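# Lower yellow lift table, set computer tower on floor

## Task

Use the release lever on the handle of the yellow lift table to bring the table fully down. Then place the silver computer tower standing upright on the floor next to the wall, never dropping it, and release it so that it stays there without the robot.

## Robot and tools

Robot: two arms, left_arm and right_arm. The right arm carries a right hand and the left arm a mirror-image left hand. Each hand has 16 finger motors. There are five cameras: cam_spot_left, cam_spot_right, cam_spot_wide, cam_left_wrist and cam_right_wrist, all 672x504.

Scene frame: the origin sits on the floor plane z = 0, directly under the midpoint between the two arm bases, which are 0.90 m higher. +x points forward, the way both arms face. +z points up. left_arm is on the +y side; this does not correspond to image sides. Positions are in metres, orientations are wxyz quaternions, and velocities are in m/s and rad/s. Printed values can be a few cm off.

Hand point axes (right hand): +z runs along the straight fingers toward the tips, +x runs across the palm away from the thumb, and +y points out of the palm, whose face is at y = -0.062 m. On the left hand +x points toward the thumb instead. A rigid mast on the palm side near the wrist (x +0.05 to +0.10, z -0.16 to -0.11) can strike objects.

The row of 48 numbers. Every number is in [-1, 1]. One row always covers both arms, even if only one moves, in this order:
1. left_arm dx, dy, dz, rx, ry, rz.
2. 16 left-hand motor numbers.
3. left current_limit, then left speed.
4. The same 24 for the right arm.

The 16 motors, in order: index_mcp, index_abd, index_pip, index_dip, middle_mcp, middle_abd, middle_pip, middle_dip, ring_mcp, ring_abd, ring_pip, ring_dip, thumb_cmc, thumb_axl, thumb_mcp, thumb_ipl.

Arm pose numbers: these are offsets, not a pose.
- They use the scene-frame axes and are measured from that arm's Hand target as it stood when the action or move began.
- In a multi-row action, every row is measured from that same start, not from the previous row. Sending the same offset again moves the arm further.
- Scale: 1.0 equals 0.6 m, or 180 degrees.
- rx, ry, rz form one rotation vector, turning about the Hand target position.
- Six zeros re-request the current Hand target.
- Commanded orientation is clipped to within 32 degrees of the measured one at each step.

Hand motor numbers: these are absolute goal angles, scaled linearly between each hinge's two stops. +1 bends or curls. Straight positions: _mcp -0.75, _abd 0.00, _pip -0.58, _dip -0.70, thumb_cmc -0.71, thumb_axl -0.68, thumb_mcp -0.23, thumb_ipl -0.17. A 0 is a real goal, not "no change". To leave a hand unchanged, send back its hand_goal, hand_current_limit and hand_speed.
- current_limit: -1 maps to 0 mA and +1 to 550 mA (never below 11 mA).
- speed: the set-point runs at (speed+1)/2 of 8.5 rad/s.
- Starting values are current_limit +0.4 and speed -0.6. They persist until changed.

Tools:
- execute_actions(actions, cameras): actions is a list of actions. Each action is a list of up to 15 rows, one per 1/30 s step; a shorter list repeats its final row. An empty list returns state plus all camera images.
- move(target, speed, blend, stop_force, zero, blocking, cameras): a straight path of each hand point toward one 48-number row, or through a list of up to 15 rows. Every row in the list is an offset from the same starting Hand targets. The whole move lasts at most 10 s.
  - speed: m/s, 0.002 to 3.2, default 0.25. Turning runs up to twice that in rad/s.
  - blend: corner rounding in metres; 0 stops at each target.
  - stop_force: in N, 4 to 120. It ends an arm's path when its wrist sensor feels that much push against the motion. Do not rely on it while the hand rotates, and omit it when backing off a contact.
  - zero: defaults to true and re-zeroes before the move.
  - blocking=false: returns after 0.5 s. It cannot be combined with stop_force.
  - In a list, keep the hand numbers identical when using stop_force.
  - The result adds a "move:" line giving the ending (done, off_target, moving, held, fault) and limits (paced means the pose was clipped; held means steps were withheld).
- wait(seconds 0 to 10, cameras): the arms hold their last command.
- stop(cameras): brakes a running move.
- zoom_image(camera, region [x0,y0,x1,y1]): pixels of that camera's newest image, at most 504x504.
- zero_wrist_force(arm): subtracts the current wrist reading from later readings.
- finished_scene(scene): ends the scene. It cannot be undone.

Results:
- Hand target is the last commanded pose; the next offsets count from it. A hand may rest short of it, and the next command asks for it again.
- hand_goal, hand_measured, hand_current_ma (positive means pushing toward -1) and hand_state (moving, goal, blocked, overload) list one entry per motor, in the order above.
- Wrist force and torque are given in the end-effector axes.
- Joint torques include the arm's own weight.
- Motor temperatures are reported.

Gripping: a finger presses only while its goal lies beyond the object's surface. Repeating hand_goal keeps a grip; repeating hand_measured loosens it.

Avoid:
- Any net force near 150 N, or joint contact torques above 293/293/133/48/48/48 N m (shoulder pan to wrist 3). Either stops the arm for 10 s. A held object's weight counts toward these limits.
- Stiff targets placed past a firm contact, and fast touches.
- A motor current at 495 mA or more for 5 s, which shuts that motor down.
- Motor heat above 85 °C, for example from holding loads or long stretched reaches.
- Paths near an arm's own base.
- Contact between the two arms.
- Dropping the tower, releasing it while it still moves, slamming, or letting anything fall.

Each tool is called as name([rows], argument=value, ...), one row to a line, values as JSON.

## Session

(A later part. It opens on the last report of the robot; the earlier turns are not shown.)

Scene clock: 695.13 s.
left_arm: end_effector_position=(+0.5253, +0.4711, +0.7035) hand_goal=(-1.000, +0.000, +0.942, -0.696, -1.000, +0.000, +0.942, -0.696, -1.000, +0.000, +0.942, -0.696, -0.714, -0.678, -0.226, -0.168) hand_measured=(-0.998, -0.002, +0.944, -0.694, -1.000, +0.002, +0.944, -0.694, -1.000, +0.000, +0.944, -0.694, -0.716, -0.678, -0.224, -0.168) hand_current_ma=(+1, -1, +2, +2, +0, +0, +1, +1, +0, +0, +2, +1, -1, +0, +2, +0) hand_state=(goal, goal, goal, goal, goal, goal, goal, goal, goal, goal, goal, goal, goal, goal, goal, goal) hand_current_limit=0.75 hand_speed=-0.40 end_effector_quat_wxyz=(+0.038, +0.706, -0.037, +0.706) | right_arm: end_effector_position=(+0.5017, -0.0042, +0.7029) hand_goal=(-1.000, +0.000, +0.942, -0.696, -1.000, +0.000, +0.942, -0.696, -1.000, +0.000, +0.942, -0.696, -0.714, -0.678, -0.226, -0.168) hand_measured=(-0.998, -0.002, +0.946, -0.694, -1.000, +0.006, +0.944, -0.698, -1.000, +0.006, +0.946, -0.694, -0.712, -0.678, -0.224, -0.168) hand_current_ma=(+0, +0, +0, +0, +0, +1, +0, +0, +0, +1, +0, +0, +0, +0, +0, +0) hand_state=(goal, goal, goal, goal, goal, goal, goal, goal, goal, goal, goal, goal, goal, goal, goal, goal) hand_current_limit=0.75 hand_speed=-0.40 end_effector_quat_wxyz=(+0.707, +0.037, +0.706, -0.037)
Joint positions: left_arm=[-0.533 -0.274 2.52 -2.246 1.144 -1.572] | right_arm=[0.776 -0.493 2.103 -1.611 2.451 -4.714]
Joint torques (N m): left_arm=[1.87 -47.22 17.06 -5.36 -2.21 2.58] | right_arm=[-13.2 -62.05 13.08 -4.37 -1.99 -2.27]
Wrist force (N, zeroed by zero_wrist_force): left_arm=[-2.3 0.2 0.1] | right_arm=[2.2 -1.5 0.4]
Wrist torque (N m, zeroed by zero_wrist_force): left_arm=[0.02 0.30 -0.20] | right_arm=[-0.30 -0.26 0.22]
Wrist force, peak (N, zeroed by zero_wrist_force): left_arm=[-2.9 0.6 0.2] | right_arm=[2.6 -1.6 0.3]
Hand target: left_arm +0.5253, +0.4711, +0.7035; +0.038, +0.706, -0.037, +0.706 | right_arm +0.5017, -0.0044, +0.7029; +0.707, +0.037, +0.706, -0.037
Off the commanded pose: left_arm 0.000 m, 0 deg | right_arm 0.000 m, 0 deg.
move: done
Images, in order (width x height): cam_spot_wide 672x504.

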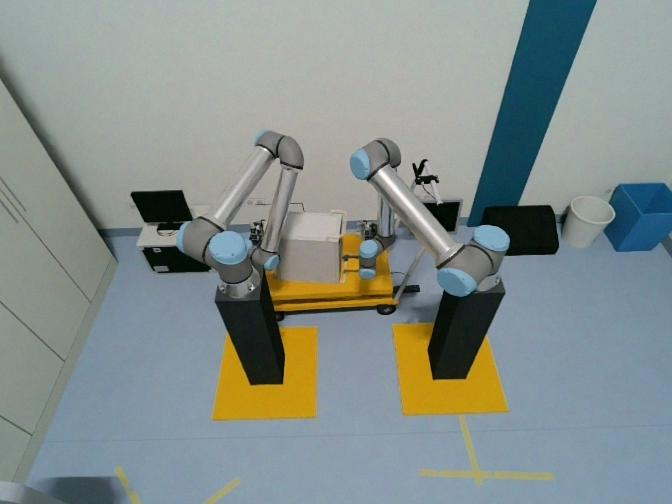

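move([
  [0,0,0,0,0,0,-1,0,0.942,-0.696,-1,0,0.942,-0.696,-1,0,0.942,-0.696,-0.714,-0.678,-0.226,-0.168,0.75,-0.4,0.2,-0.05,-0.05,0,0,0,-1,0,0.942,-0.696,-1,0,0.942,-0.696,-1,0,0.942,-0.696,-0.714,-0.678,-0.226,-0.168,0.75,-0.4],
  [0,0,0,0,0,0,-1,0,0.942,-0.696,-1,0,0.942,-0.696,-1,0,0.942,-0.696,-0.714,-0.678,-0.226,-0.168,0.75,-0.4,0.23,-0.05,-0.35,0,0,0,-1,0,0.942,-0.696,-1,0,0.942,-0.696,-1,0,0.942,-0.696,-0.714,-0.678,-0.226,-0.168,0.75,-0.4],
], speed=0.15, blend=[0.03,0])

move(target=[0,0,0,0,0,0,-1,0,0.942,-0.696,-1,0,0.942,-0.696,-1,0,0.942,-0.696,-0.714,-0.678,-0.226,-0.168,0.75,-0.4,0,0,-0.2,0,0,0,-1,0,0.942,-0.696,-1,0,0.942,-0.696,-1,0,0.942,-0.696,-0.714,-0.678,-0.226,-0.168,0.75,-0.4], speed=0.015, stop_force=5, cameras=["cam_spot_wide","cam_right_wrist"])

Scene clock: 700.80 s.
left_arm: end_effector_position=(+0.5253, +0.4711, +0.7035) hand_goal=(-1.000, +0.000, +0.942, -0.696, -1.000, +0.000, +0.942, -0.696, -1.000, +0.000, +0.942, -0.696, -0.714, -0.678, -0.226, -0.168) hand_measured=(-0.998, -0.002, +0.944, -0.694, -1.000, +0.002, +0.944, -0.694, -1.000, +0.000, +0.944, -0.694, -0.716, -0.678, -0.224, -0.168) hand_current_ma=(+1, -1, +2, +2, +0, +0, +1, +1, +0, +0, +2, +1, -1, +0, +2, +0) hand_state=(goal, goal, goal, goal, goal, goal, goal, goal, goal, goal, goal, goal, goal, goal, goal, goal) hand_current_limit=0.75 hand_speed=-0.40 end_effector_quat_wxyz=(+0.038, +0.706, -0.037, +0.706) | right_arm: end_effector_position=(+0.6397, -0.0344, +0.4932) hand_goal=(-1.000, +0.000, +0.942, -0.696, -1.000, +0.000, +0.942, -0.696, -1.000, +0.000, +0.942, -0.696, -0.714, -0.678, -0.226, -0.168) hand_measured=(-0.998, -0.002, +0.944, -0.694, -1.000, +0.006, +0.944, -0.698, -1.000, +0.006, +0.946, -0.694, -0.712, -0.678, -0.224, -0.168) hand_current_ma=(+0, +0, +0, +0, +0, +1, +0, +0, +0, +1, +0, +0, +0, +0, +0, +0) hand_state=(goal, goal, goal, goal, goal, goal, goal, goal, goal, goal, goal, goal, goal, goal, goal, goal) hand_current_limit=0.75 hand_speed=-0.40 end_effector_quat_wxyz=(+0.707, +0.037, +0.706, -0.037)
Joint positions: left_arm=[-0.533 -0.274 2.52 -2.246 1.144 -1.572] | right_arm=[0.574 -0.131 1.764 -1.635 2.249 -4.714]
Joint torques (N m): left_arm=[3.06 -46.23 16.64 -5.28 -1.93 2.64] | right_arm=[-13.21 -72.62 -13.45 0.6 -2.63 -2.04]
Wrist force (N, zeroed by zero_wrist_force): left_arm=[-2.4 0.6 0.1] | right_arm=[2.6 -1.1 0.1]
Wrist torque (N m, zeroed by zero_wrist_force): left_arm=[0.08 0.32 -0.23] | right_arm=[-0.17 -0.27 0.06]
Wrist force, peak (N, zeroed by zero_wrist_force): left_arm=[-3.0 0.4 -0.1] | right_arm=[3.7 -0.9 0.0]
Hand target: left_arm +0.5253, +0.4711, +0.7035; +0.038, +0.706, -0.037, +0.706 | right_arm +0.6397, -0.0344, +0.4929; +0.707, +0.037, +0.706, -0.037
Off the commanded pose: left_arm 0.000 m, 0 deg | right_arm 0.000 m, 0 deg.
move: done

Scene clock: 705.67 s.
left_arm: end_effector_position=(+0.5253, +0.4711, +0.7035) hand_goal=(-1.000, +0.000, +0.942, -0.696, -1.000, +0.000, +0.942, -0.696, -1.000, +0.000, +0.942, -0.696, -0.714, -0.678, -0.226, -0.168) hand_measured=(-0.998, -0.002, +0.944, -0.694, -1.000, +0.002, +0.944, -0.694, -1.000, +0.000, +0.944, -0.694, -0.716, -0.678, -0.224, -0.168) hand_current_ma=(+1, -1, +2, +2, +0, +0, +1, +1, +0, +0, +2, +1, -1, +0, +2, +0) hand_state=(goal, goal, goal, goal, goal, goal, goal, goal, goal, goal, goal, goal, goal, goal, goal, goal) hand_current_limit=0.75 hand_speed=-0.40 end_effector_quat_wxyz=(+0.038, +0.706, -0.037, +0.706) | right_arm: end_effector_position=(+0.6397, -0.0345, +0.4372) hand_goal=(-1.000, +0.000, +0.942, -0.696, -1.000, +0.000, +0.942, -0.696, -1.000, +0.000, +0.942, -0.696, -0.714, -0.678, -0.226, -0.168) hand_measured=(-0.998, -0.002, +0.944, -0.694, -1.000, +0.006, +0.944, -0.698, -1.000, +0.006, +0.946, -0.694, -0.712, -0.678, -0.224, -0.168) hand_current_ma=(+0, +0, +0, +0, +0, +1, +0, +0, +0, +1, +0, +0, +0, +0, +0, +0) hand_state=(goal, goal, goal, goal, goal, goal, goal, goal, goal, goal, goal, goal, goal, goal, goal, goal) hand_current_limit=0.75 hand_speed=-0.40 end_effector_quat_wxyz=(+0.707, +0.037, +0.706, -0.037)
Joint positions: left_arm=[-0.533 -0.274 2.52 -2.246 1.144 -1.572] | right_arm=[0.574 -0.038 1.68 -1.644 2.249 -4.714]
Joint torques (N m): left_arm=[2.84 -46.67 16.5 -5.08 -2 2.72] | right_arm=[-5.32 -95.44 11.69 0.83 -2.32 -1.53]
Wrist force (N, zeroed by zero_wrist_force): left_arm=[-2.7 0.7 -0.4] | right_arm=[-0.9 -6.0 -0.8]
Wrist torque (N m, zeroed by zero_wrist_force): left_arm=[0.13 0.35 -0.25] | right_arm=[-0.85 0.24 -0.05]
Wrist force, peak (N, zeroed by zero_wrist_force): left_arm=[-3.0 0.3 -0.2] | right_arm=[-12.1 -7.7 -1.6]
Hand target: left_arm +0.5253, +0.4711, +0.7035; +0.038, +0.706, -0.037, +0.706 | right_arm +0.6397, -0.0344, +0.4372; +0.707, +0.037, +0.706, -0.037 (not the last commanded pose)
Off the commanded pose: left_arm 0.000 m, 0 deg | right_arm 0.064 m, 0 deg.
move: contact (right_arm)
Images, in order (width x height): cam_spot_wide 672x504, cam_right_wrist 672x504.

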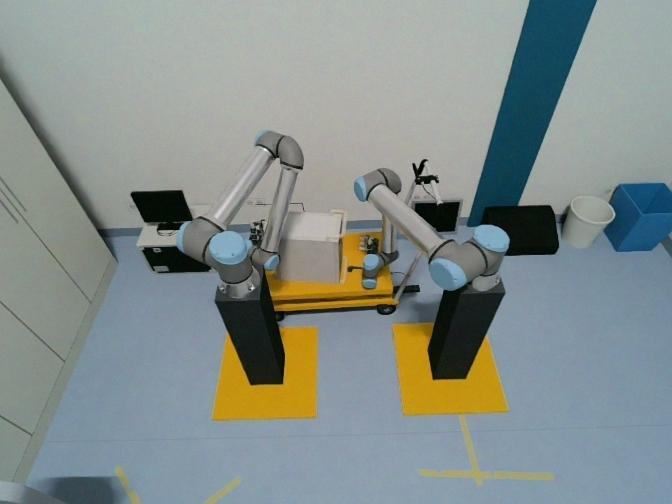

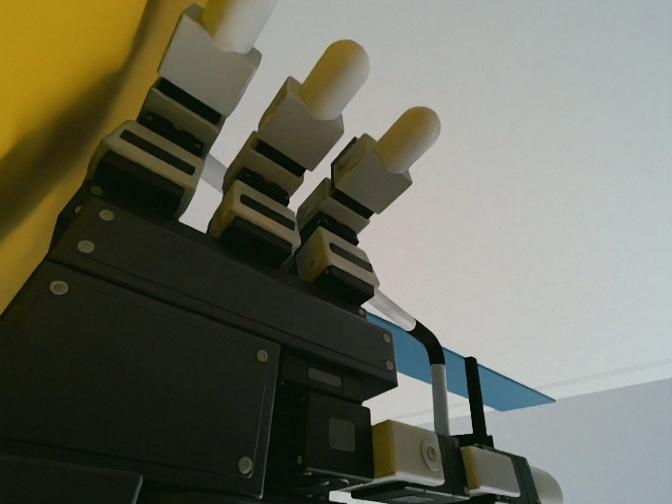

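move([
  [0.0157,0.1492,0,0,0,0,-1,0,0.942,-0.696,-1,0,0.942,-0.696,-1,0,0.942,-0.696,-0.714,-0.678,-0.226,-0.168,0.75,-0.4,0,0,0.25,0,0,0,-1,0,0.942,-0.696,-1,0,0.942,-0.696,-1,0,0.942,-0.696,-0.714,-0.678,-0.226,-0.168,0.75,-0.4],
  [0.0157,0.1492,0.1392,0,0,0,-1,0,0.942,-0.696,-1,0,0.942,-0.696,-1,0,0.942,-0.696,-0.714,-0.678,-0.226,-0.168,0.75,-0.4,-0.2757,0,0.583,0,0,0,-1,0,0.942,-0.696,-1,0,0.942,-0.696,-1,0,0.942,-0.696,-0.714,-0.678,-0.226,-0.168,0.75,-0.4],
], speed=0.12, blend=[0.03,0])

move(target=[0,0,0,0,0,0,-1,0,-0.576,-0.696,-1,0,-0.576,-0.696,-1,0,0.942,-0.696,-0.714,-0.678,-0.226,-0.168,0.75,-0.4,0,0.0408,0,0,0,0,-1,0,-0.576,-0.696,-1,0,-0.576,-0.696,-1,0,0.942,-0.696,-0.714,-0.678,-0.226,-0.168,0.75,-0.4], speed=0.1, cameras=["cam_left_wrist","cam_right_wrist"])

zero_wrist_force(arm="left_arm")

zero_wrist_force(arm="right_arm")

Scene clock: 730.87 s.
left_arm: end_effector_position=(+0.5347, +0.5606, +0.7869) hand_goal=(-1.000, +0.000, +0.942, -0.696, -1.000, +0.000, +0.942, -0.696, -1.000, +0.000, +0.942, -0.696, -0.714, -0.678, -0.226, -0.168) hand_measured=(-0.998, -0.002, +0.944, -0.694, -1.000, +0.002, +0.944, -0.694, -1.000, +0.000, +0.944, -0.694, -0.716, -0.678, -0.224, -0.168) hand_current_ma=(+1, -1, +2, +2, +0, +0, +1, +1, +0, +0, +2, +1, -1, +0, +2, +0) hand_state=(goal, goal, goal, goal, goal, goal, goal, goal, goal, goal, goal, goal, goal, goal, goal, goal) hand_current_limit=0.75 hand_speed=-0.40 end_effector_quat_wxyz=(+0.038, +0.706, -0.037, +0.706) | right_arm: end_effector_position=(+0.4745, -0.0344, +0.7868) hand_goal=(-1.000, +0.000, +0.942, -0.696, -1.000, +0.000, +0.942, -0.696, -1.000, +0.000, +0.942, -0.696, -0.714, -0.678, -0.226, -0.168) hand_measured=(-0.998, -0.002, +0.944, -0.694, -1.000, +0.006, +0.944, -0.698, -1.000, +0.006, +0.946, -0.694, -0.712, -0.678, -0.224, -0.168) hand_current_ma=(+0, +0, +0, +0, +0, +1, +0, +0, +0, +1, +0, +0, +0, +0, +0, +0) hand_state=(goal, goal, goal, goal, goal, goal, goal, goal, goal, goal, goal, goal, goal, goal, goal, goal) hand_current_limit=0.75 hand_speed=-0.40 end_effector_quat_wxyz=(+0.707, +0.037, +0.706, -0.037)
Joint positions: left_arm=[-0.185 -0.539 2.572 -2.033 1.491 -1.572] | right_arm=[0.771 -0.657 2.244 -1.588 2.446 -4.714]
Joint torques (N m): left_arm=[12.64 -63.81 24.07 0.48 2.32 2.89] | right_arm=[19.92 -78.75 12.74 1.75 3.88 2.58]
Wrist force (N, zeroed by zero_wrist_force): left_arm=[-2.8 0.2 -0.3] | right_arm=[1.6 -1.6 0.3]
Wrist torque (N m, zeroed by zero_wrist_force): left_arm=[0.05 0.34 -0.16] | right_arm=[-0.29 -0.19 0.23]
Wrist force, peak (N, zeroed by zero_wrist_force): left_arm=[-3.0 0.7 -0.3] | right_arm=[-1.0 -6.5 -0.7]
Hand target: left_arm +0.5347, +0.5606, +0.7870; +0.038, +0.706, -0.037, +0.706 | right_arm +0.4743, -0.0344, +0.7870; +0.707, +0.037, +0.706, -0.037
Off the commanded pose: left_arm 0.000 m, 0 deg | right_arm 0.000 m, 0 deg.
move: done

Scene clock: 731.87 s.
left_arm: end_effector_position=(+0.5347, +0.5606, +0.7870) hand_goal=(-1.000, +0.000, -0.576, -0.696, -1.000, +0.000, -0.576, -0.696, -1.000, +0.000, +0.942, -0.696, -0.714, -0.678, -0.226, -0.168) hand_measured=(-0.998, +0.002, -0.574, -0.694, -1.000, +0.002, -0.574, -0.694, -1.000, +0.000, +0.944, -0.694, -0.716, -0.678, -0.224, -0.168) hand_current_ma=(+1, +1, +2, +2, +0, +1, +2, +1, +0, +0, +2, +1, -1, +0, +2, +0) hand_state=(goal, goal, goal, goal, goal, goal, goal, goal, goal, goal, goal, goal, goal, goal, goal, goal) hand_current_limit=0.75 hand_speed=-0.40 end_effector_quat_wxyz=(+0.038, +0.706, -0.037, +0.706) | right_arm: end_effector_position=(+0.4743, -0.0101, +0.7871) hand_goal=(-1.000, +0.000, -0.576, -0.696, -1.000, +0.000, -0.576, -0.696, -1.000, +0.000, +0.942, -0.696, -0.714, -0.678, -0.226, -0.168) hand_measured=(-0.998, +0.002, -0.572, -0.694, -1.000, +0.006, -0.572, -0.698, -1.000, +0.006, +0.946, -0.694, -0.712, -0.678, -0.224, -0.168) hand_current_ma=(+0, +0, +0, +0, +0, +1, +0, +0, +0, +1, +0, +0, +0, +0, +0, +0) hand_state=(goal, goal, goal, goal, goal, goal, goal, goal, goal, goal, goal, goal, goal, goal, goal, goal) hand_current_limit=0.75 hand_speed=-0.40 end_effector_quat_wxyz=(+0.707, +0.037, +0.706, -0.037)
Joint positions: left_arm=[-0.185 -0.54 2.572 -2.033 1.491 -1.572] | right_arm=[0.806 -0.658 2.203 -1.548 2.481 -4.714]
Joint torques (N m): left_arm=[10.22 -60.02 24.06 0.84 2.46 2.79] | right_arm=[15.18 -57.09 -17.29 1.61 3.48 2.61]
Wrist force (N, zeroed by zero_wrist_force): left_arm=[-2.5 0.3 0.1] | right_arm=[1.9 -0.6 0.3]
Wrist torque (N m, zeroed by zero_wrist_force): left_arm=[0.02 0.29 -0.18] | right_arm=[-0.15 -0.22 0.37]
Wrist force, peak (N, zeroed by zero_wrist_force): left_arm=[-2.8 0.7 -0.5] | right_arm=[2.1 -2.2 0.0]
Hand target: left_arm +0.5347, +0.5606, +0.7870; +0.038, +0.706, -0.037, +0.706 | right_arm +0.4743, -0.0100, +0.7870; +0.707, +0.037, +0.706, -0.037
Off the commanded pose: left_arm 0.000 m, 0 deg | right_arm 0.000 m, 0 deg.
move: done
Images, in order (width x height): cam_left_wrist 672x504, cam_right_wrist 672x504.

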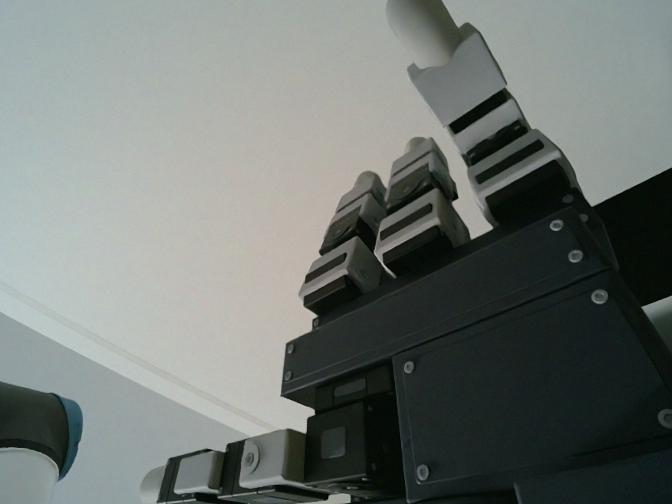

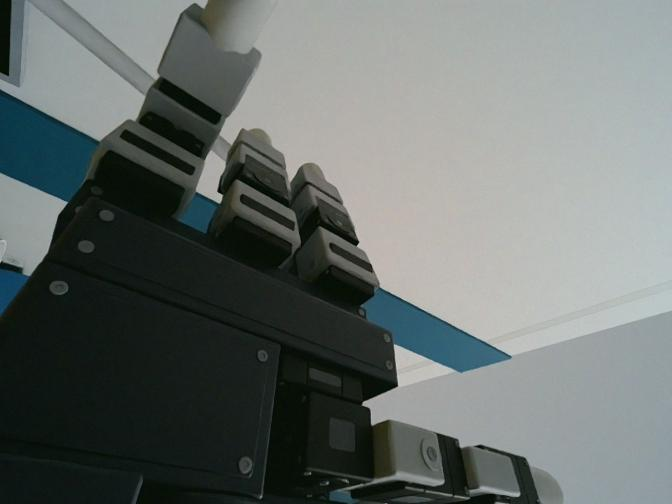

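Wrist force sensor zeroed.

Wrist force sensor zeroed.

move(target=[-0.0157,-0.1492,0,0,0,0,-1,0,-0.576,-0.696,-1,0,-0.576,-0.696,-1,0,0.942,-0.696,-0.714,-0.678,-0.226,-0.168,0.75,-0.4,0.0157,0.1492,0,0,0,0,-1,0,-0.576,-0.696,-1,0,-0.576,-0.696,-1,0,0.942,-0.696,-0.714,-0.678,-0.226,-0.168,0.75,-0.4], speed=0.03, stop_force=7, cameras=["cam_spot_wide","cam_left_wrist","cam_right_wrist"])

zoom_image(camera="cam_spot_wide", region=[240, 180, 400, 300])

Scene clock: 739.67 s.
left_arm: end_effector_position=(+0.5253, +0.4711, +0.7870) hand_goal=(-1.000, +0.000, -0.576, -0.696, -1.000, +0.000, -0.576, -0.696, -1.000, +0.000, +0.942, -0.696, -0.714, -0.678, -0.226, -0.168) hand_measured=(-0.998, +0.002, -0.574, -0.694, -1.000, +0.002, -0.574, -0.694, -1.000, +0.000, +0.944, -0.694, -0.716, -0.678, -0.224, -0.168) hand_current_ma=(+1, +1, +2, +2, +0, +1, +1, +1, +0, +0, +2, +1, -1, +0, +2, +0) hand_state=(goal, goal, goal, goal, goal, goal, goal, goal, goal, goal, goal, goal, goal, goal, goal, goal) hand_current_limit=0.75 hand_speed=-0.40 end_effector_quat_wxyz=(+0.038, +0.706, -0.037, +0.706) | right_arm: end_effector_position=(+0.4837, +0.0796, +0.7870) hand_goal=(-1.000, +0.000, -0.576, -0.696, -1.000, +0.000, -0.576, -0.696, -1.000, +0.000, +0.942, -0.696, -0.714, -0.678, -0.226, -0.168) hand_measured=(-0.998, +0.002, -0.572, -0.694, -1.000, +0.006, -0.572, -0.698, -1.000, +0.006, +0.946, -0.694, -0.712, -0.678, -0.224, -0.168) hand_current_ma=(+0, +0, +0, +0, +0, +1, +0, +0, +0, +1, +0, +0, +0, +0, +0, +0) hand_state=(goal, goal, goal, goal, goal, goal, goal, goal, goal, goal, goal, goal, goal, goal, goal, goal) hand_current_limit=0.75 hand_speed=-0.40 end_effector_quat_wxyz=(+0.707, +0.037, +0.706, -0.037)
Joint positions: left_arm=[-0.533 -0.48 2.625 -2.146 1.144 -1.572] | right_arm=[0.901 -0.641 2.038 -1.4 2.577 -4.715]
Joint torques (N m): left_arm=[-9.25 -42.48 28.09 -5.38 -3.22 3.4] | right_arm=[18 -63.39 -23.23 1.78 3.15 2.59]
Wrist force (N, zeroed by zero_wrist_force): left_arm=[0.0 0.0 -0.3] | right_arm=[-0.1 -1.0 -0.2]
Wrist torque (N m, zeroed by zero_wrist_force): left_arm=[0.04 0.01 -0.04] | right_arm=[-0.08 -0.01 -0.14]
Wrist force, peak (N, zeroed by zero_wrist_force): left_arm=[-0.2 0.6 -0.6] | right_arm=[-0.7 -1.3 0.0]
Hand target: left_arm +0.5253, +0.4711, +0.7870; +0.038, +0.706, -0.037, +0.706 | right_arm +0.4837, +0.0796, +0.7870; +0.707, +0.037, +0.706, -0.037
Off the commanded pose: left_arm 0.000 m, 0 deg | right_arm 0.000 m, 0 deg.
move: done
Images, in order (width x height): cam_spot_wide 672x504, cam_left_wrist 672x504, cam_right_wrist 672x504.

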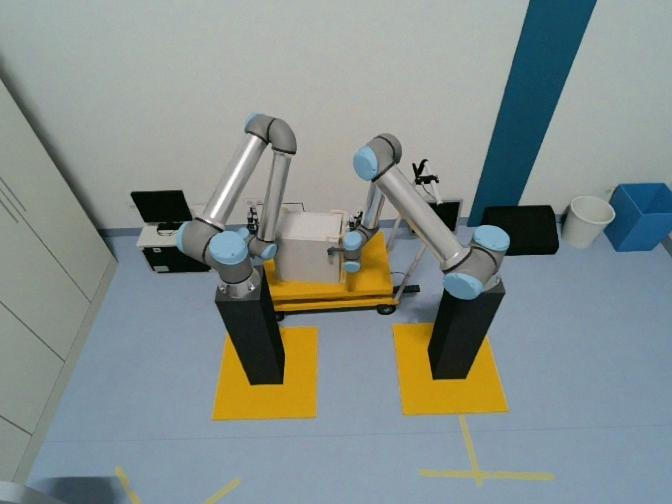

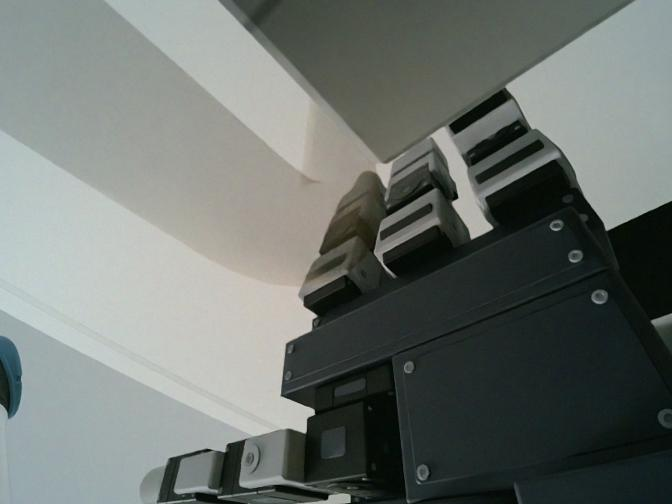

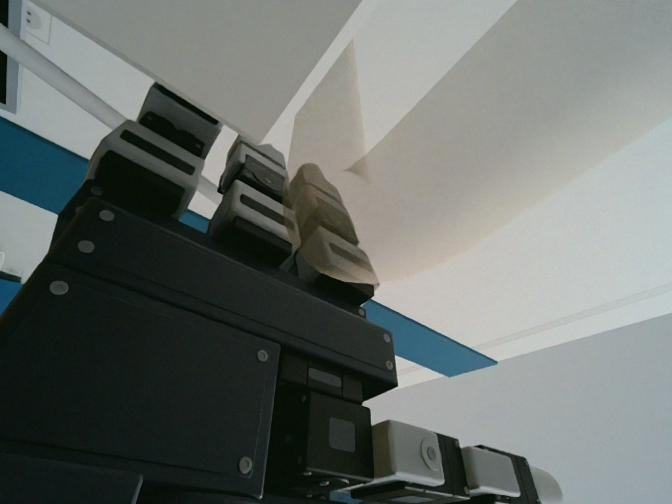

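Scaled by 3.150 from the camera's 672x504 image, which has a finer 960x720 frame.

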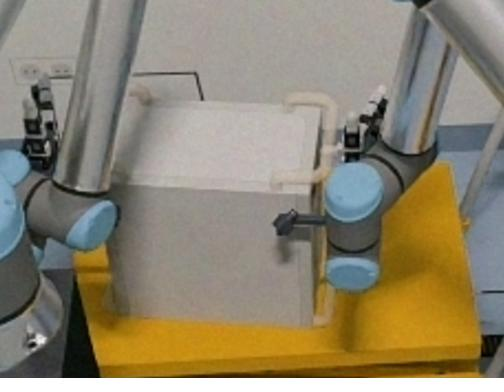

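move(target=[0,0,0.0533,0,0,0,-1,0,-0.576,-0.696,-1,0,-0.576,-0.696,-1,0,0.942,-0.696,-0.714,-0.678,-0.226,-0.168,0.75,-0.4,0,0,0.0515,0,0,0,-1,0,-0.576,-0.696,-1,0,-0.576,-0.696,-1,0,0.942,-0.696,-0.714,-0.678,-0.226,-0.168,0.75,-0.4], speed=0.012, stop_force=95, cameras=["cam_spot_wide"])

zoom_image(camera="cam_spot_wide", region=[240, 180, 400, 300])

Scene clock: 745.37 s.
left_arm: end_effector_position=(+0.5253, +0.4711, +0.8190) hand_goal=(-1.000, +0.000, -0.576, -0.696, -1.000, +0.000, -0.576, -0.696, -1.000, +0.000, +0.942, -0.696, -0.714, -0.678, -0.226, -0.168) hand_measured=(-0.998, +0.002, -0.574, -0.694, -1.000, +0.002, -0.574, -0.694, -1.000, -0.120, +0.996, -0.666, -0.716, -0.678, -0.224, -0.168) hand_current_ma=(+1, +1, +2, +2, +0, +1, +1, +1, +0, -318, +126, +56, -1, +0, +2, +0) hand_state=(goal, goal, goal, goal, goal, goal, goal, goal, goal, blocked, blocked, blocked, goal, goal, goal, goal) hand_current_limit=0.75 hand_speed=-0.40 end_effector_quat_wxyz=(+0.038, +0.706, -0.037, +0.706) | right_arm: end_effector_position=(+0.4837, +0.0796, +0.8179) hand_goal=(-1.000, +0.000, -0.576, -0.696, -1.000, +0.000, -0.576, -0.696, -1.000, +0.000, +0.942, -0.696, -0.714, -0.678, -0.226, -0.168) hand_measured=(-0.998, +0.002, -0.572, -0.694, -1.000, +0.006, -0.572, -0.698, -1.000, -0.096, +0.996, -0.676, -0.712, -0.678, -0.224, -0.168) hand_current_ma=(+0, +0, +0, +0, +0, +1, +0, +0, +0, -144, +67, +11, +0, +0, +0, +0) hand_state=(goal, goal, goal, goal, goal, goal, goal, goal, goal, blocked, blocked, goal, goal, goal, goal, goal) hand_current_limit=0.75 hand_speed=-0.40 end_effector_quat_wxyz=(+0.707, +0.037, +0.706, -0.037)
Joint positions: left_arm=[-0.533 -0.573 2.66 -2.087 1.144 -1.572] | right_arm=[0.901 -0.696 2.056 -1.362 2.577 -4.715]
Joint torques (N m): left_arm=[4.13 -89.58 24.62 -17.51 3.58 -6.47] | right_arm=[15.82 -142.56 -25.52 -11.82 -1.13 6.63]
Wrist force (N, zeroed by zero_wrist_force): left_arm=[-68.6 -7.2 0.1] | right_arm=[66.8 -7.5 -0.3]
Wrist torque (N m, zeroed by zero_wrist_force): left_arm=[0.34 -2.02 -1.58] | right_arm=[0.29 2.27 1.02]
Wrist force, peak (N, zeroed by zero_wrist_force): left_arm=[-69.9 -0.1 -0.1] | right_arm=[68.1 -1.3 -0.7]
Hand target: left_arm +0.5253, +0.4711, +0.8190; +0.038, +0.706, -0.037, +0.706 | right_arm +0.4837, +0.0796, +0.8179; +0.707, +0.037, +0.706, -0.037
Off the commanded pose: left_arm 0.000 m, 0 deg | right_arm 0.000 m, 0 deg.
move: done
Images, in order (width x height): cam_spot_wide 672x504.

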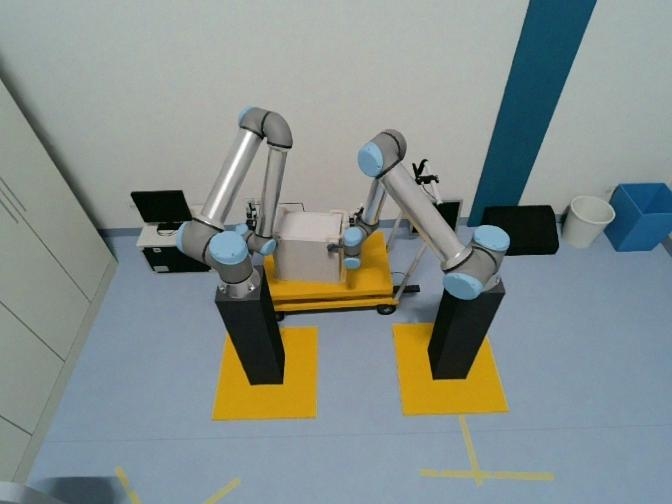

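Scaled by 3.150 from the camera's 672x504 image, which has a finer 960x720 frame.

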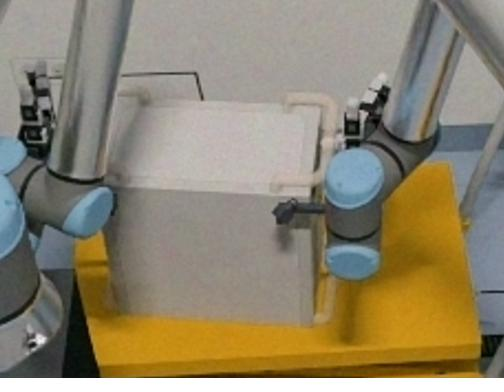

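zoom_image(camera="cam_spot_wide", region=[340, 200, 460, 290])

zoom_image(camera="cam_spot_wide", region=[180, 190, 300, 280])

execute_actions(actions=[], cameras=["cam_spot_left","cam_spot_right"])

zoom_image(camera="cam_spot_left", region=[160, 240, 320, 400])

zoom_image(camera="cam_spot_right", region=[160, 200, 400, 400])

Scaled by 4.200 from the camera's 672x504 image, which has a finer 960x720 frame.

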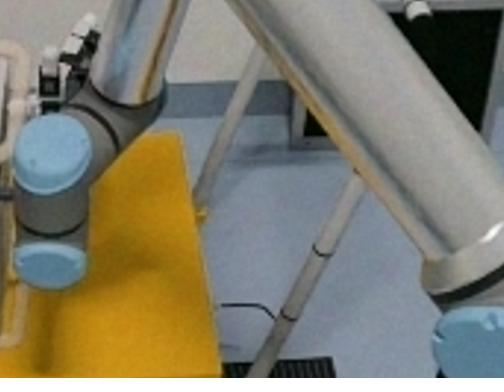

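Scaled by 4.200 from the camera's 672x504 image, which has a finer 960x720 frame.

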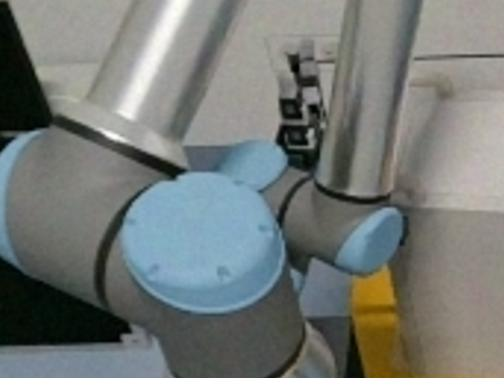

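Scene clock: 751.93 s.
left_arm: end_effector_position=(+0.5253, +0.4711, +0.8190) hand_goal=(-1.000, +0.000, -0.576, -0.696, -1.000, +0.000, -0.576, -0.696, -1.000, +0.000, +0.942, -0.696, -0.714, -0.678, -0.226, -0.168) hand_measured=(-0.998, +0.002, -0.574, -0.694, -1.000, +0.002, -0.574, -0.694, -1.000, -0.122, +0.996, -0.664, -0.716, -0.678, -0.224, -0.168) hand_current_ma=(+1, +1, +2, +2, +0, +1, +1, +1, +0, -323, +126, +58, -1, +0, +2, +0) hand_state=(goal, goal, goal, goal, goal, goal, goal, goal, goal, blocked, blocked, blocked, goal, goal, goal, goal) hand_current_limit=0.75 hand_speed=-0.40 end_effector_quat_wxyz=(+0.038, +0.706, -0.037, +0.706) | right_arm: end_effector_position=(+0.4837, +0.0796, +0.8179) hand_goal=(-1.000, +0.000, -0.576, -0.696, -1.000, +0.000, -0.576, -0.696, -1.000, +0.000, +0.942, -0.696, -0.714, -0.678, -0.226, -0.168) hand_measured=(-0.998, +0.002, -0.572, -0.694, -1.000, +0.006, -0.572, -0.698, -1.000, -0.098, +0.996, -0.676, -0.712, -0.678, -0.224, -0.168) hand_current_ma=(+0, +0, +0, +0, +0, +1, +0, +0, +0, -146, +67, +12, +0, +0, +0, +0) hand_state=(goal, goal, goal, goal, goal, goal, goal, goal, goal, blocked, blocked, blocked, goal, goal, goal, goal) hand_current_limit=0.75 hand_speed=-0.40 end_effector_quat_wxyz=(+0.707, +0.037, +0.706, -0.037)
Joint positions: left_arm=[-0.533 -0.573 2.66 -2.087 1.144 -1.572] | right_arm=[0.901 -0.696 2.056 -1.362 2.577 -4.715]
Joint velocities: within noise
Joint torques (N m): left_arm=[5.18 -91.06 22.47 -18.71 3.63 -6.39] | right_arm=[13.57 -144.26 -25.75 -12.35 -3.53 6.76]
Motor temperatures (°C): left_arm=[31 28 30 32 34 36] | right_arm=[25 33 27 29 41 33]
Wrist force (N, zeroed by zero_wrist_force): left_arm=[-68.0 -7.2 0.0] | right_arm=[67.2 -7.5 -0.4]
Wrist torque (N m, zeroed by zero_wrist_force): left_arm=[0.36 -2.11 -1.54] | right_arm=[0.29 2.24 1.04]
Wrist force, peak (N, zeroed by zero_wrist_force): left_arm=[-68.8 -7.6 0.0] | right_arm=[67.4 -7.3 -0.1]
Hand target: left_arm +0.5253, +0.4711, +0.8190; +0.038, +0.706, -0.037, +0.706 | right_arm +0.4837, +0.0796, +0.8179; +0.707, +0.037, +0.706, -0.037
Off the commanded pose: left_arm 0.000 m, 0 deg | right_arm 0.000 m, 0 deg.
Images, in order (width x height): cam_spot_left 672x504, cam_spot_right 672x504.

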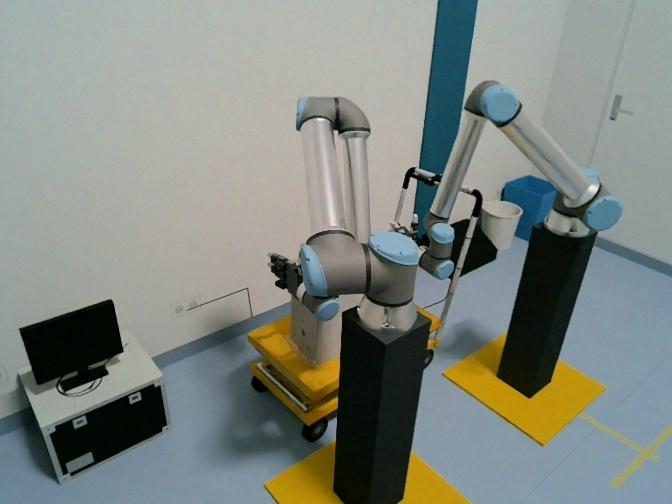

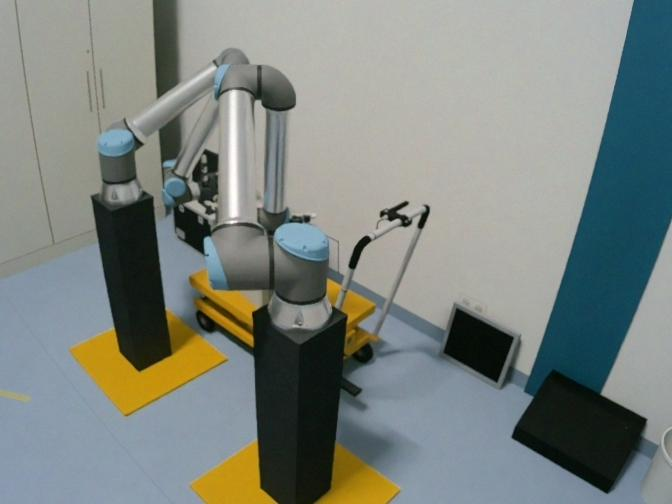

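Scaled by 3.150 from the camera's 672x504 image, which has a finer 960x720 frame.

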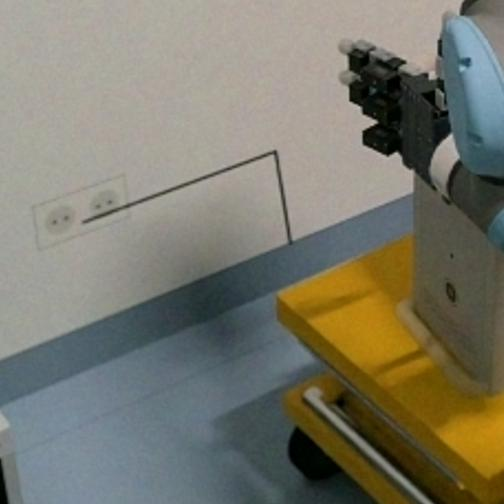

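Scaled by 2.100 from the camera's 672x504 image, which has a finer 960x720 frame.

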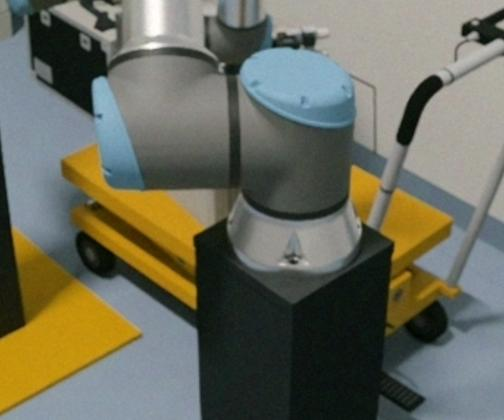

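move(target=[0,0,-0.0367,0,0,0,-1,0,-0.576,-0.696,-1,0,-0.576,-0.696,-1,0,0.942,-0.696,-0.714,-0.678,-0.226,-0.168,0.75,-0.4,0,0,-0.0365,0,0,0,-1,0,-0.576,-0.696,-1,0,-0.576,-0.696,-1,0,0.942,-0.696,-0.714,-0.678,-0.226,-0.168,0.75,-0.4], speed=0.012)

move([
  [0,0,0,0,0,0,-1,0,-0.576,-0.696,-1,0,-0.576,-0.696,-1,0,0.942,-0.696,-0.714,-0.678,-0.226,-0.168,0.75,-0.4,-0.0157,-0.1492,0,0,0,0,-1,0,-0.576,-0.696,-1,0,-0.576,-0.696,-1,0,0.942,-0.696,-0.714,-0.678,-0.226,-0.168,0.75,-0.4],
  [0,0,0,0,0,0,-1,0,-0.576,-0.696,-1,0,-0.576,-0.696,-1,0,0.942,-0.696,-0.714,-0.678,-0.226,-0.168,0.75,-0.4,0.67,-0.23,0,0,0,0,-1,0,-0.576,-0.696,-1,0,-0.576,-0.696,-1,0,0.942,-0.696,-0.714,-0.678,-0.226,-0.168,0.75,-0.4],
], speed=0.12, blend=[0.02,0], cameras=["cam_spot_wide","cam_right_wrist"])

Scene clock: 759.70 s.
left_arm: end_effector_position=(+0.5253, +0.4711, +0.7971) hand_goal=(-1.000, +0.000, -0.576, -0.696, -1.000, +0.000, -0.576, -0.696, -1.000, +0.000, +0.942, -0.696, -0.714, -0.678, -0.226, -0.168) hand_measured=(-0.998, +0.002, -0.574, -0.694, -1.000, +0.002, -0.574, -0.694, -0.998, -0.002, +0.938, -0.700, -0.716, -0.678, -0.224, -0.168) hand_current_ma=(+1, +1, +2, +2, +0, +1, +1, +1, +2, -1, -2, -2, -1, +0, +2, +0) hand_state=(goal, goal, goal, goal, goal, goal, goal, goal, goal, goal, goal, goal, goal, goal, goal, goal) hand_current_limit=0.75 hand_speed=-0.40 end_effector_quat_wxyz=(+0.038, +0.706, -0.037, +0.706) | right_arm: end_effector_position=(+0.4837, +0.0796, +0.7962) hand_goal=(-1.000, +0.000, -0.576, -0.696, -1.000, +0.000, -0.576, -0.696, -1.000, +0.000, +0.942, -0.696, -0.714, -0.678, -0.226, -0.168) hand_measured=(-0.998, +0.002, -0.572, -0.694, -1.000, +0.006, -0.572, -0.698, -1.000, +0.000, +0.938, -0.700, -0.712, -0.678, -0.224, -0.168) hand_current_ma=(+0, +0, +0, +0, +0, +1, +0, +0, +0, +0, +0, +0, +0, +0, +0, +0) hand_state=(goal, goal, goal, goal, goal, goal, goal, goal, goal, goal, goal, goal, goal, goal, goal, goal) hand_current_limit=0.75 hand_speed=-0.40 end_effector_quat_wxyz=(+0.707, +0.037, +0.706, -0.037)
Joint positions: left_arm=[-0.533 -0.508 2.637 -2.129 1.144 -1.572] | right_arm=[0.901 -0.657 2.044 -1.389 2.577 -4.715]
Joint torques (N m): left_arm=[4.18 -42.71 12.95 -5.48 -1.97 2.88] | right_arm=[12.5 -64.14 -23.64 -4.39 3.49 -1.48]
Wrist force (N, zeroed by zero_wrist_force): left_arm=[-2.0 0.3 1.1] | right_arm=[-2.9 1.9 -0.7]
Wrist torque (N m, zeroed by zero_wrist_force): left_arm=[-0.05 0.28 -0.22] | right_arm=[0.35 0.37 -0.39]
Wrist force, peak (N, zeroed by zero_wrist_force): left_arm=[-68.9 -7.4 0.3] | right_arm=[67.4 -7.7 -0.3]
Hand target: left_arm +0.5253, +0.4711, +0.7969; +0.038, +0.706, -0.037, +0.706 | right_arm +0.4837, +0.0796, +0.7960; +0.707, +0.037, +0.706, -0.037
Off the commanded pose: left_arm 0.000 m, 0 deg | right_arm 0.000 m, 0 deg.
move: done

Scene clock: 764.53 s.
left_arm: end_effector_position=(+0.5253, +0.4711, +0.7969) hand_goal=(-1.000, +0.000, -0.576, -0.696, -1.000, +0.000, -0.576, -0.696, -1.000, +0.000, +0.942, -0.696, -0.714, -0.678, -0.226, -0.168) hand_measured=(-0.998, +0.002, -0.574, -0.694, -1.000, +0.002, -0.574, -0.694, -0.998, -0.002, +0.938, -0.700, -0.716, -0.678, -0.224, -0.168) hand_current_ma=(+1, +1, +2, +2, +0, +1, +1, +1, +2, -1, -2, -2, -1, +0, +2, +0) hand_state=(goal, goal, goal, goal, goal, goal, goal, goal, goal, goal, goal, goal, goal, goal, goal, goal) hand_current_limit=0.75 hand_speed=-0.40 end_effector_quat_wxyz=(+0.038, +0.706, -0.037, +0.706) | right_arm: end_effector_position=(+0.8855, -0.0584, +0.7960) hand_goal=(-1.000, +0.000, -0.576, -0.696, -1.000, +0.000, -0.576, -0.696, -1.000, +0.000, +0.942, -0.696, -0.714, -0.678, -0.226, -0.168) hand_measured=(-0.998, +0.002, -0.574, -0.694, -1.000, +0.006, -0.574, -0.698, -1.000, +0.000, +0.938, -0.700, -0.712, -0.678, -0.224, -0.168) hand_current_ma=(+0, +0, +0, +0, +0, +1, +0, +0, +0, +0, +0, +0, +0, +0, +0, +0) hand_state=(goal, goal, goal, goal, goal, goal, goal, goal, goal, goal, goal, goal, goal, goal, goal, goal) hand_current_limit=0.75 hand_speed=-0.40 end_effector_quat_wxyz=(+0.707, +0.037, +0.706, -0.037)
Joint positions: left_arm=[-0.533 -0.508 2.636 -2.129 1.144 -1.572] | right_arm=[0.371 -0.578 1.73 -1.154 2.047 -4.713]
Joint torques (N m): left_arm=[-9.13 -42.15 13.15 -5.12 -2.07 2.52] | right_arm=[-14.75 -75.17 -36.19 0.88 -2.78 2.41]
Wrist force (N, zeroed by zero_wrist_force): left_arm=[-1.4 0.1 1.0] | right_arm=[-2.4 1.5 -0.6]
Wrist torque (N m, zeroed by zero_wrist_force): left_arm=[-0.06 0.22 -0.17] | right_arm=[0.32 0.28 -0.38]
Wrist force, peak (N, zeroed by zero_wrist_force): left_arm=[-2.2 0.0 1.2] | right_arm=[-3.7 3.2 -0.4]
Hand target: left_arm +0.5253, +0.4711, +0.7969; +0.038, +0.706, -0.037, +0.706 | right_arm +0.8857, -0.0584, +0.7960; +0.707, +0.037, +0.706, -0.037
Off the commanded pose: left_arm 0.000 m, 0 deg | right_arm 0.000 m, 0 deg.
move: done
Images, in order (width x height): cam_spot_wide 672x504, cam_right_wrist 672x504.

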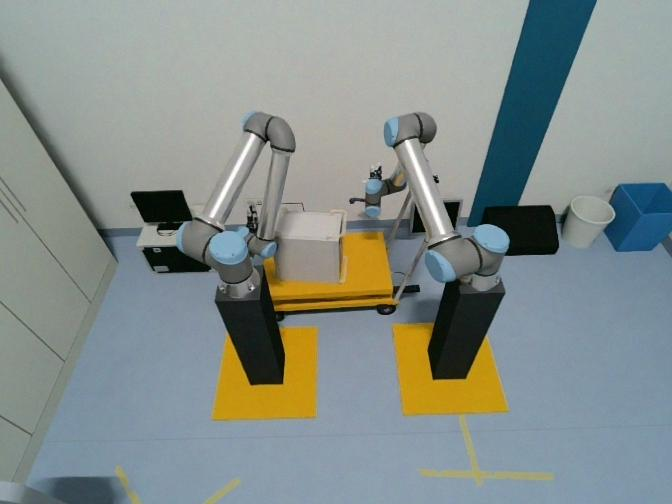

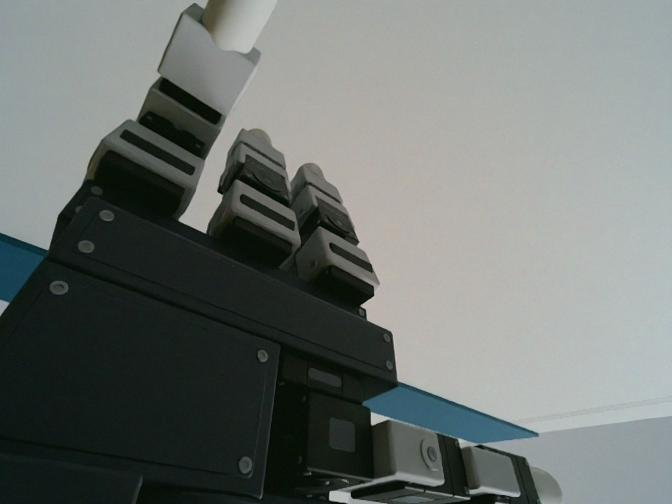

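move(target=[0,0,0,0,0,0,-1,0,-0.576,-0.696,-1,0,-0.576,-0.696,-1,0,0.942,-0.696,-0.714,-0.678,-0.226,-0.168,0.75,-0.4,0.12,0,0,0,0,0,-0.754,0,-0.576,-0.696,-0.754,0,-0.576,-0.696,-0.754,0,-0.576,-0.696,-0.714,-0.678,-0.226,-0.168,0.2,-0.4], speed=0.1)

move(target=[0,0,0,0,0,0,-1,0,-0.576,-0.696,-1,0,-0.576,-0.696,-1,0,0.942,-0.696,-0.714,-0.678,-0.226,-0.168,0.75,-0.4,0.4,0,0,0,0,0,-0.754,0,-0.576,-0.696,-0.754,0,-0.576,-0.696,-0.754,0,-0.576,-0.696,-0.714,-0.678,-0.226,-0.168,0.2,-0.4], speed=0.03, stop_force=6, cameras=["cam_spot_wide","cam_right_wrist"])

Scene clock: 767.50 s.
left_arm: end_effector_position=(+0.5253, +0.4711, +0.7969) hand_goal=(-1.000, +0.000, -0.576, -0.696, -1.000, +0.000, -0.576, -0.696, -1.000, +0.000, +0.942, -0.696, -0.714, -0.678, -0.226, -0.168) hand_measured=(-0.998, +0.002, -0.574, -0.694, -1.000, +0.002, -0.574, -0.694, -0.998, -0.002, +0.938, -0.700, -0.716, -0.678, -0.224, -0.168) hand_current_ma=(+1, +1, +2, +2, +0, +1, +1, +1, +2, -1, -2, -2, -1, +0, +2, +0) hand_state=(goal, goal, goal, goal, goal, goal, goal, goal, goal, goal, goal, goal, goal, goal, goal, goal) hand_current_limit=0.75 hand_speed=-0.40 end_effector_quat_wxyz=(+0.038, +0.706, -0.037, +0.706) | right_arm: end_effector_position=(+0.9576, -0.0585, +0.7960) hand_goal=(-0.754, +0.000, -0.576, -0.696, -0.754, +0.000, -0.576, -0.696, -0.754, +0.000, -0.576, -0.696, -0.714, -0.678, -0.226, -0.168) hand_measured=(-0.756, +0.002, -0.574, -0.694, -0.756, +0.006, -0.574, -0.698, -0.756, +0.002, -0.572, -0.698, -0.712, -0.678, -0.224, -0.168) hand_current_ma=(+0, +0, +0, +0, +0, +1, +0, +0, +0, +0, +0, +0, +0, +0, +0, +0) hand_state=(goal, goal, goal, goal, goal, goal, goal, goal, goal, goal, goal, goal, goal, goal, goal, goal) hand_current_limit=0.20 hand_speed=-0.40 end_effector_quat_wxyz=(+0.707, +0.037, +0.706, -0.037)
Joint positions: left_arm=[-0.533 -0.508 2.636 -2.129 1.144 -1.572] | right_arm=[0.339 -0.532 1.593 -1.062 2.014 -4.713]
Joint torques (N m): left_arm=[-8.05 -42.66 11.88 -5.11 -2.05 2.62] | right_arm=[-14.03 -83.78 -40.12 1.28 -2.36 2.41]
Wrist force (N, zeroed by zero_wrist_force): left_arm=[-1.7 0.3 1.1] | right_arm=[-2.5 1.4 -0.5]
Wrist torque (N m, zeroed by zero_wrist_force): left_arm=[-0.03 0.25 -0.19] | right_arm=[0.32 0.33 -0.48]
Wrist force, peak (N, zeroed by zero_wrist_force): left_arm=[-2.3 0.0 1.1] | right_arm=[-2.8 1.6 -0.9]
Hand target: left_arm +0.5253, +0.4711, +0.7969; +0.038, +0.706, -0.037, +0.706 | right_arm +0.9577, -0.0584, +0.7960; +0.707, +0.037, +0.706, -0.037
Off the commanded pose: left_arm 0.000 m, 0 deg | right_arm 0.000 m, 0 deg.
move: done

Scene clock: 774.07 s.
left_arm: end_effector_position=(+0.5253, +0.4711, +0.7969) hand_goal=(-1.000, +0.000, -0.576, -0.696, -1.000, +0.000, -0.576, -0.696, -1.000, +0.000, +0.942, -0.696, -0.714, -0.678, -0.226, -0.168) hand_measured=(-0.998, +0.002, -0.574, -0.694, -1.000, +0.002, -0.574, -0.694, -0.998, -0.002, +0.938, -0.700, -0.716, -0.678, -0.224, -0.168) hand_current_ma=(+1, +1, +2, +2, +0, +1, +1, +1, +2, -1, -2, -2, -1, +0, +2, +0) hand_state=(goal, goal, goal, goal, goal, goal, goal, goal, goal, goal, goal, goal, goal, goal, goal, goal) hand_current_limit=0.75 hand_speed=-0.40 end_effector_quat_wxyz=(+0.038, +0.706, -0.037, +0.706) | right_arm: end_effector_position=(+1.1079, -0.0585, +0.7961) hand_goal=(-0.754, +0.000, -0.576, -0.696, -0.754, +0.000, -0.576, -0.696, -0.754, +0.000, -0.576, -0.696, -0.714, -0.678, -0.226, -0.168) hand_measured=(-0.756, +0.000, -0.576, -0.694, -0.756, +0.002, -0.576, -0.698, -0.756, +0.000, -0.574, -0.698, -0.712, -0.678, -0.224, -0.168) hand_current_ma=(+0, +0, +0, +0, +0, +0, +0, +0, +0, +0, +0, +0, +0, +0, +0, +0) hand_state=(goal, goal, goal, goal, goal, goal, goal, goal, goal, goal, goal, goal, goal, goal, goal, goal) hand_current_limit=0.20 hand_speed=-0.40 end_effector_quat_wxyz=(+0.707, +0.037, +0.706, -0.037)
Joint positions: left_arm=[-0.533 -0.508 2.636 -2.129 1.144 -1.572] | right_arm=[0.286 -0.404 1.253 -0.85 1.961 -4.713]
Joint torques (N m): left_arm=[-8.96 -42.58 13.06 -5.32 -1.85 2.32] | right_arm=[15.55 -122.69 -22.49 -5.88 3.21 2.29]
Wrist force (N, zeroed by zero_wrist_force): left_arm=[-2.0 0.2 0.7] | right_arm=[-2.6 0.8 -8.1]
Wrist torque (N m, zeroed by zero_wrist_force): left_arm=[-0.02 0.29 -0.22] | right_arm=[0.88 0.48 -0.46]
Wrist force, peak (N, zeroed by zero_wrist_force): left_arm=[-2.3 0.4 1.2] | right_arm=[-3.7 0.0 -45.2]
Hand target: left_arm +0.5253, +0.4711, +0.7969; +0.038, +0.706, -0.037, +0.706 | right_arm +1.1079, -0.0585, +0.7961; +0.707, +0.037, +0.706, -0.037 (not the last commanded pose)
Off the commanded pose: left_arm 0.000 m, 0 deg | right_arm 0.090 m, 0 deg.
move: contact (right_arm)
Images, in order (width x height): cam_spot_wide 672x504, cam_right_wrist 672x504.

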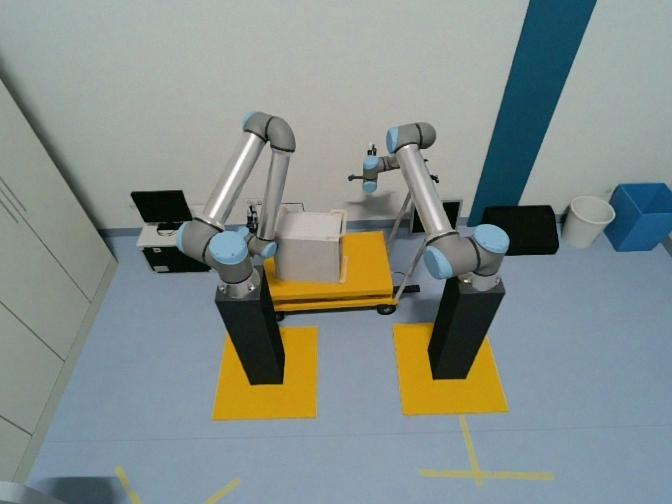

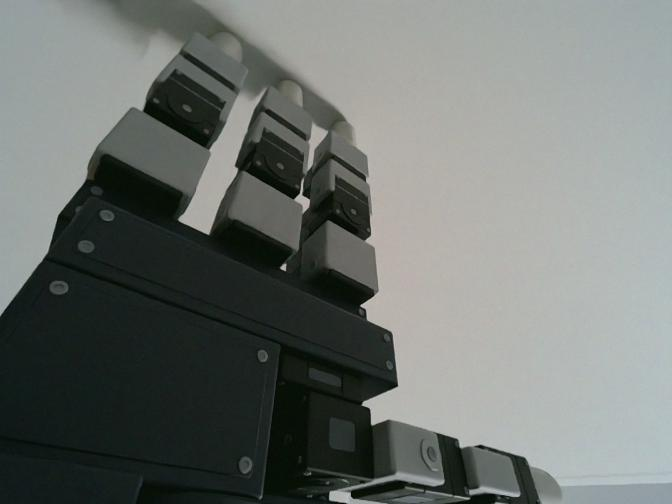

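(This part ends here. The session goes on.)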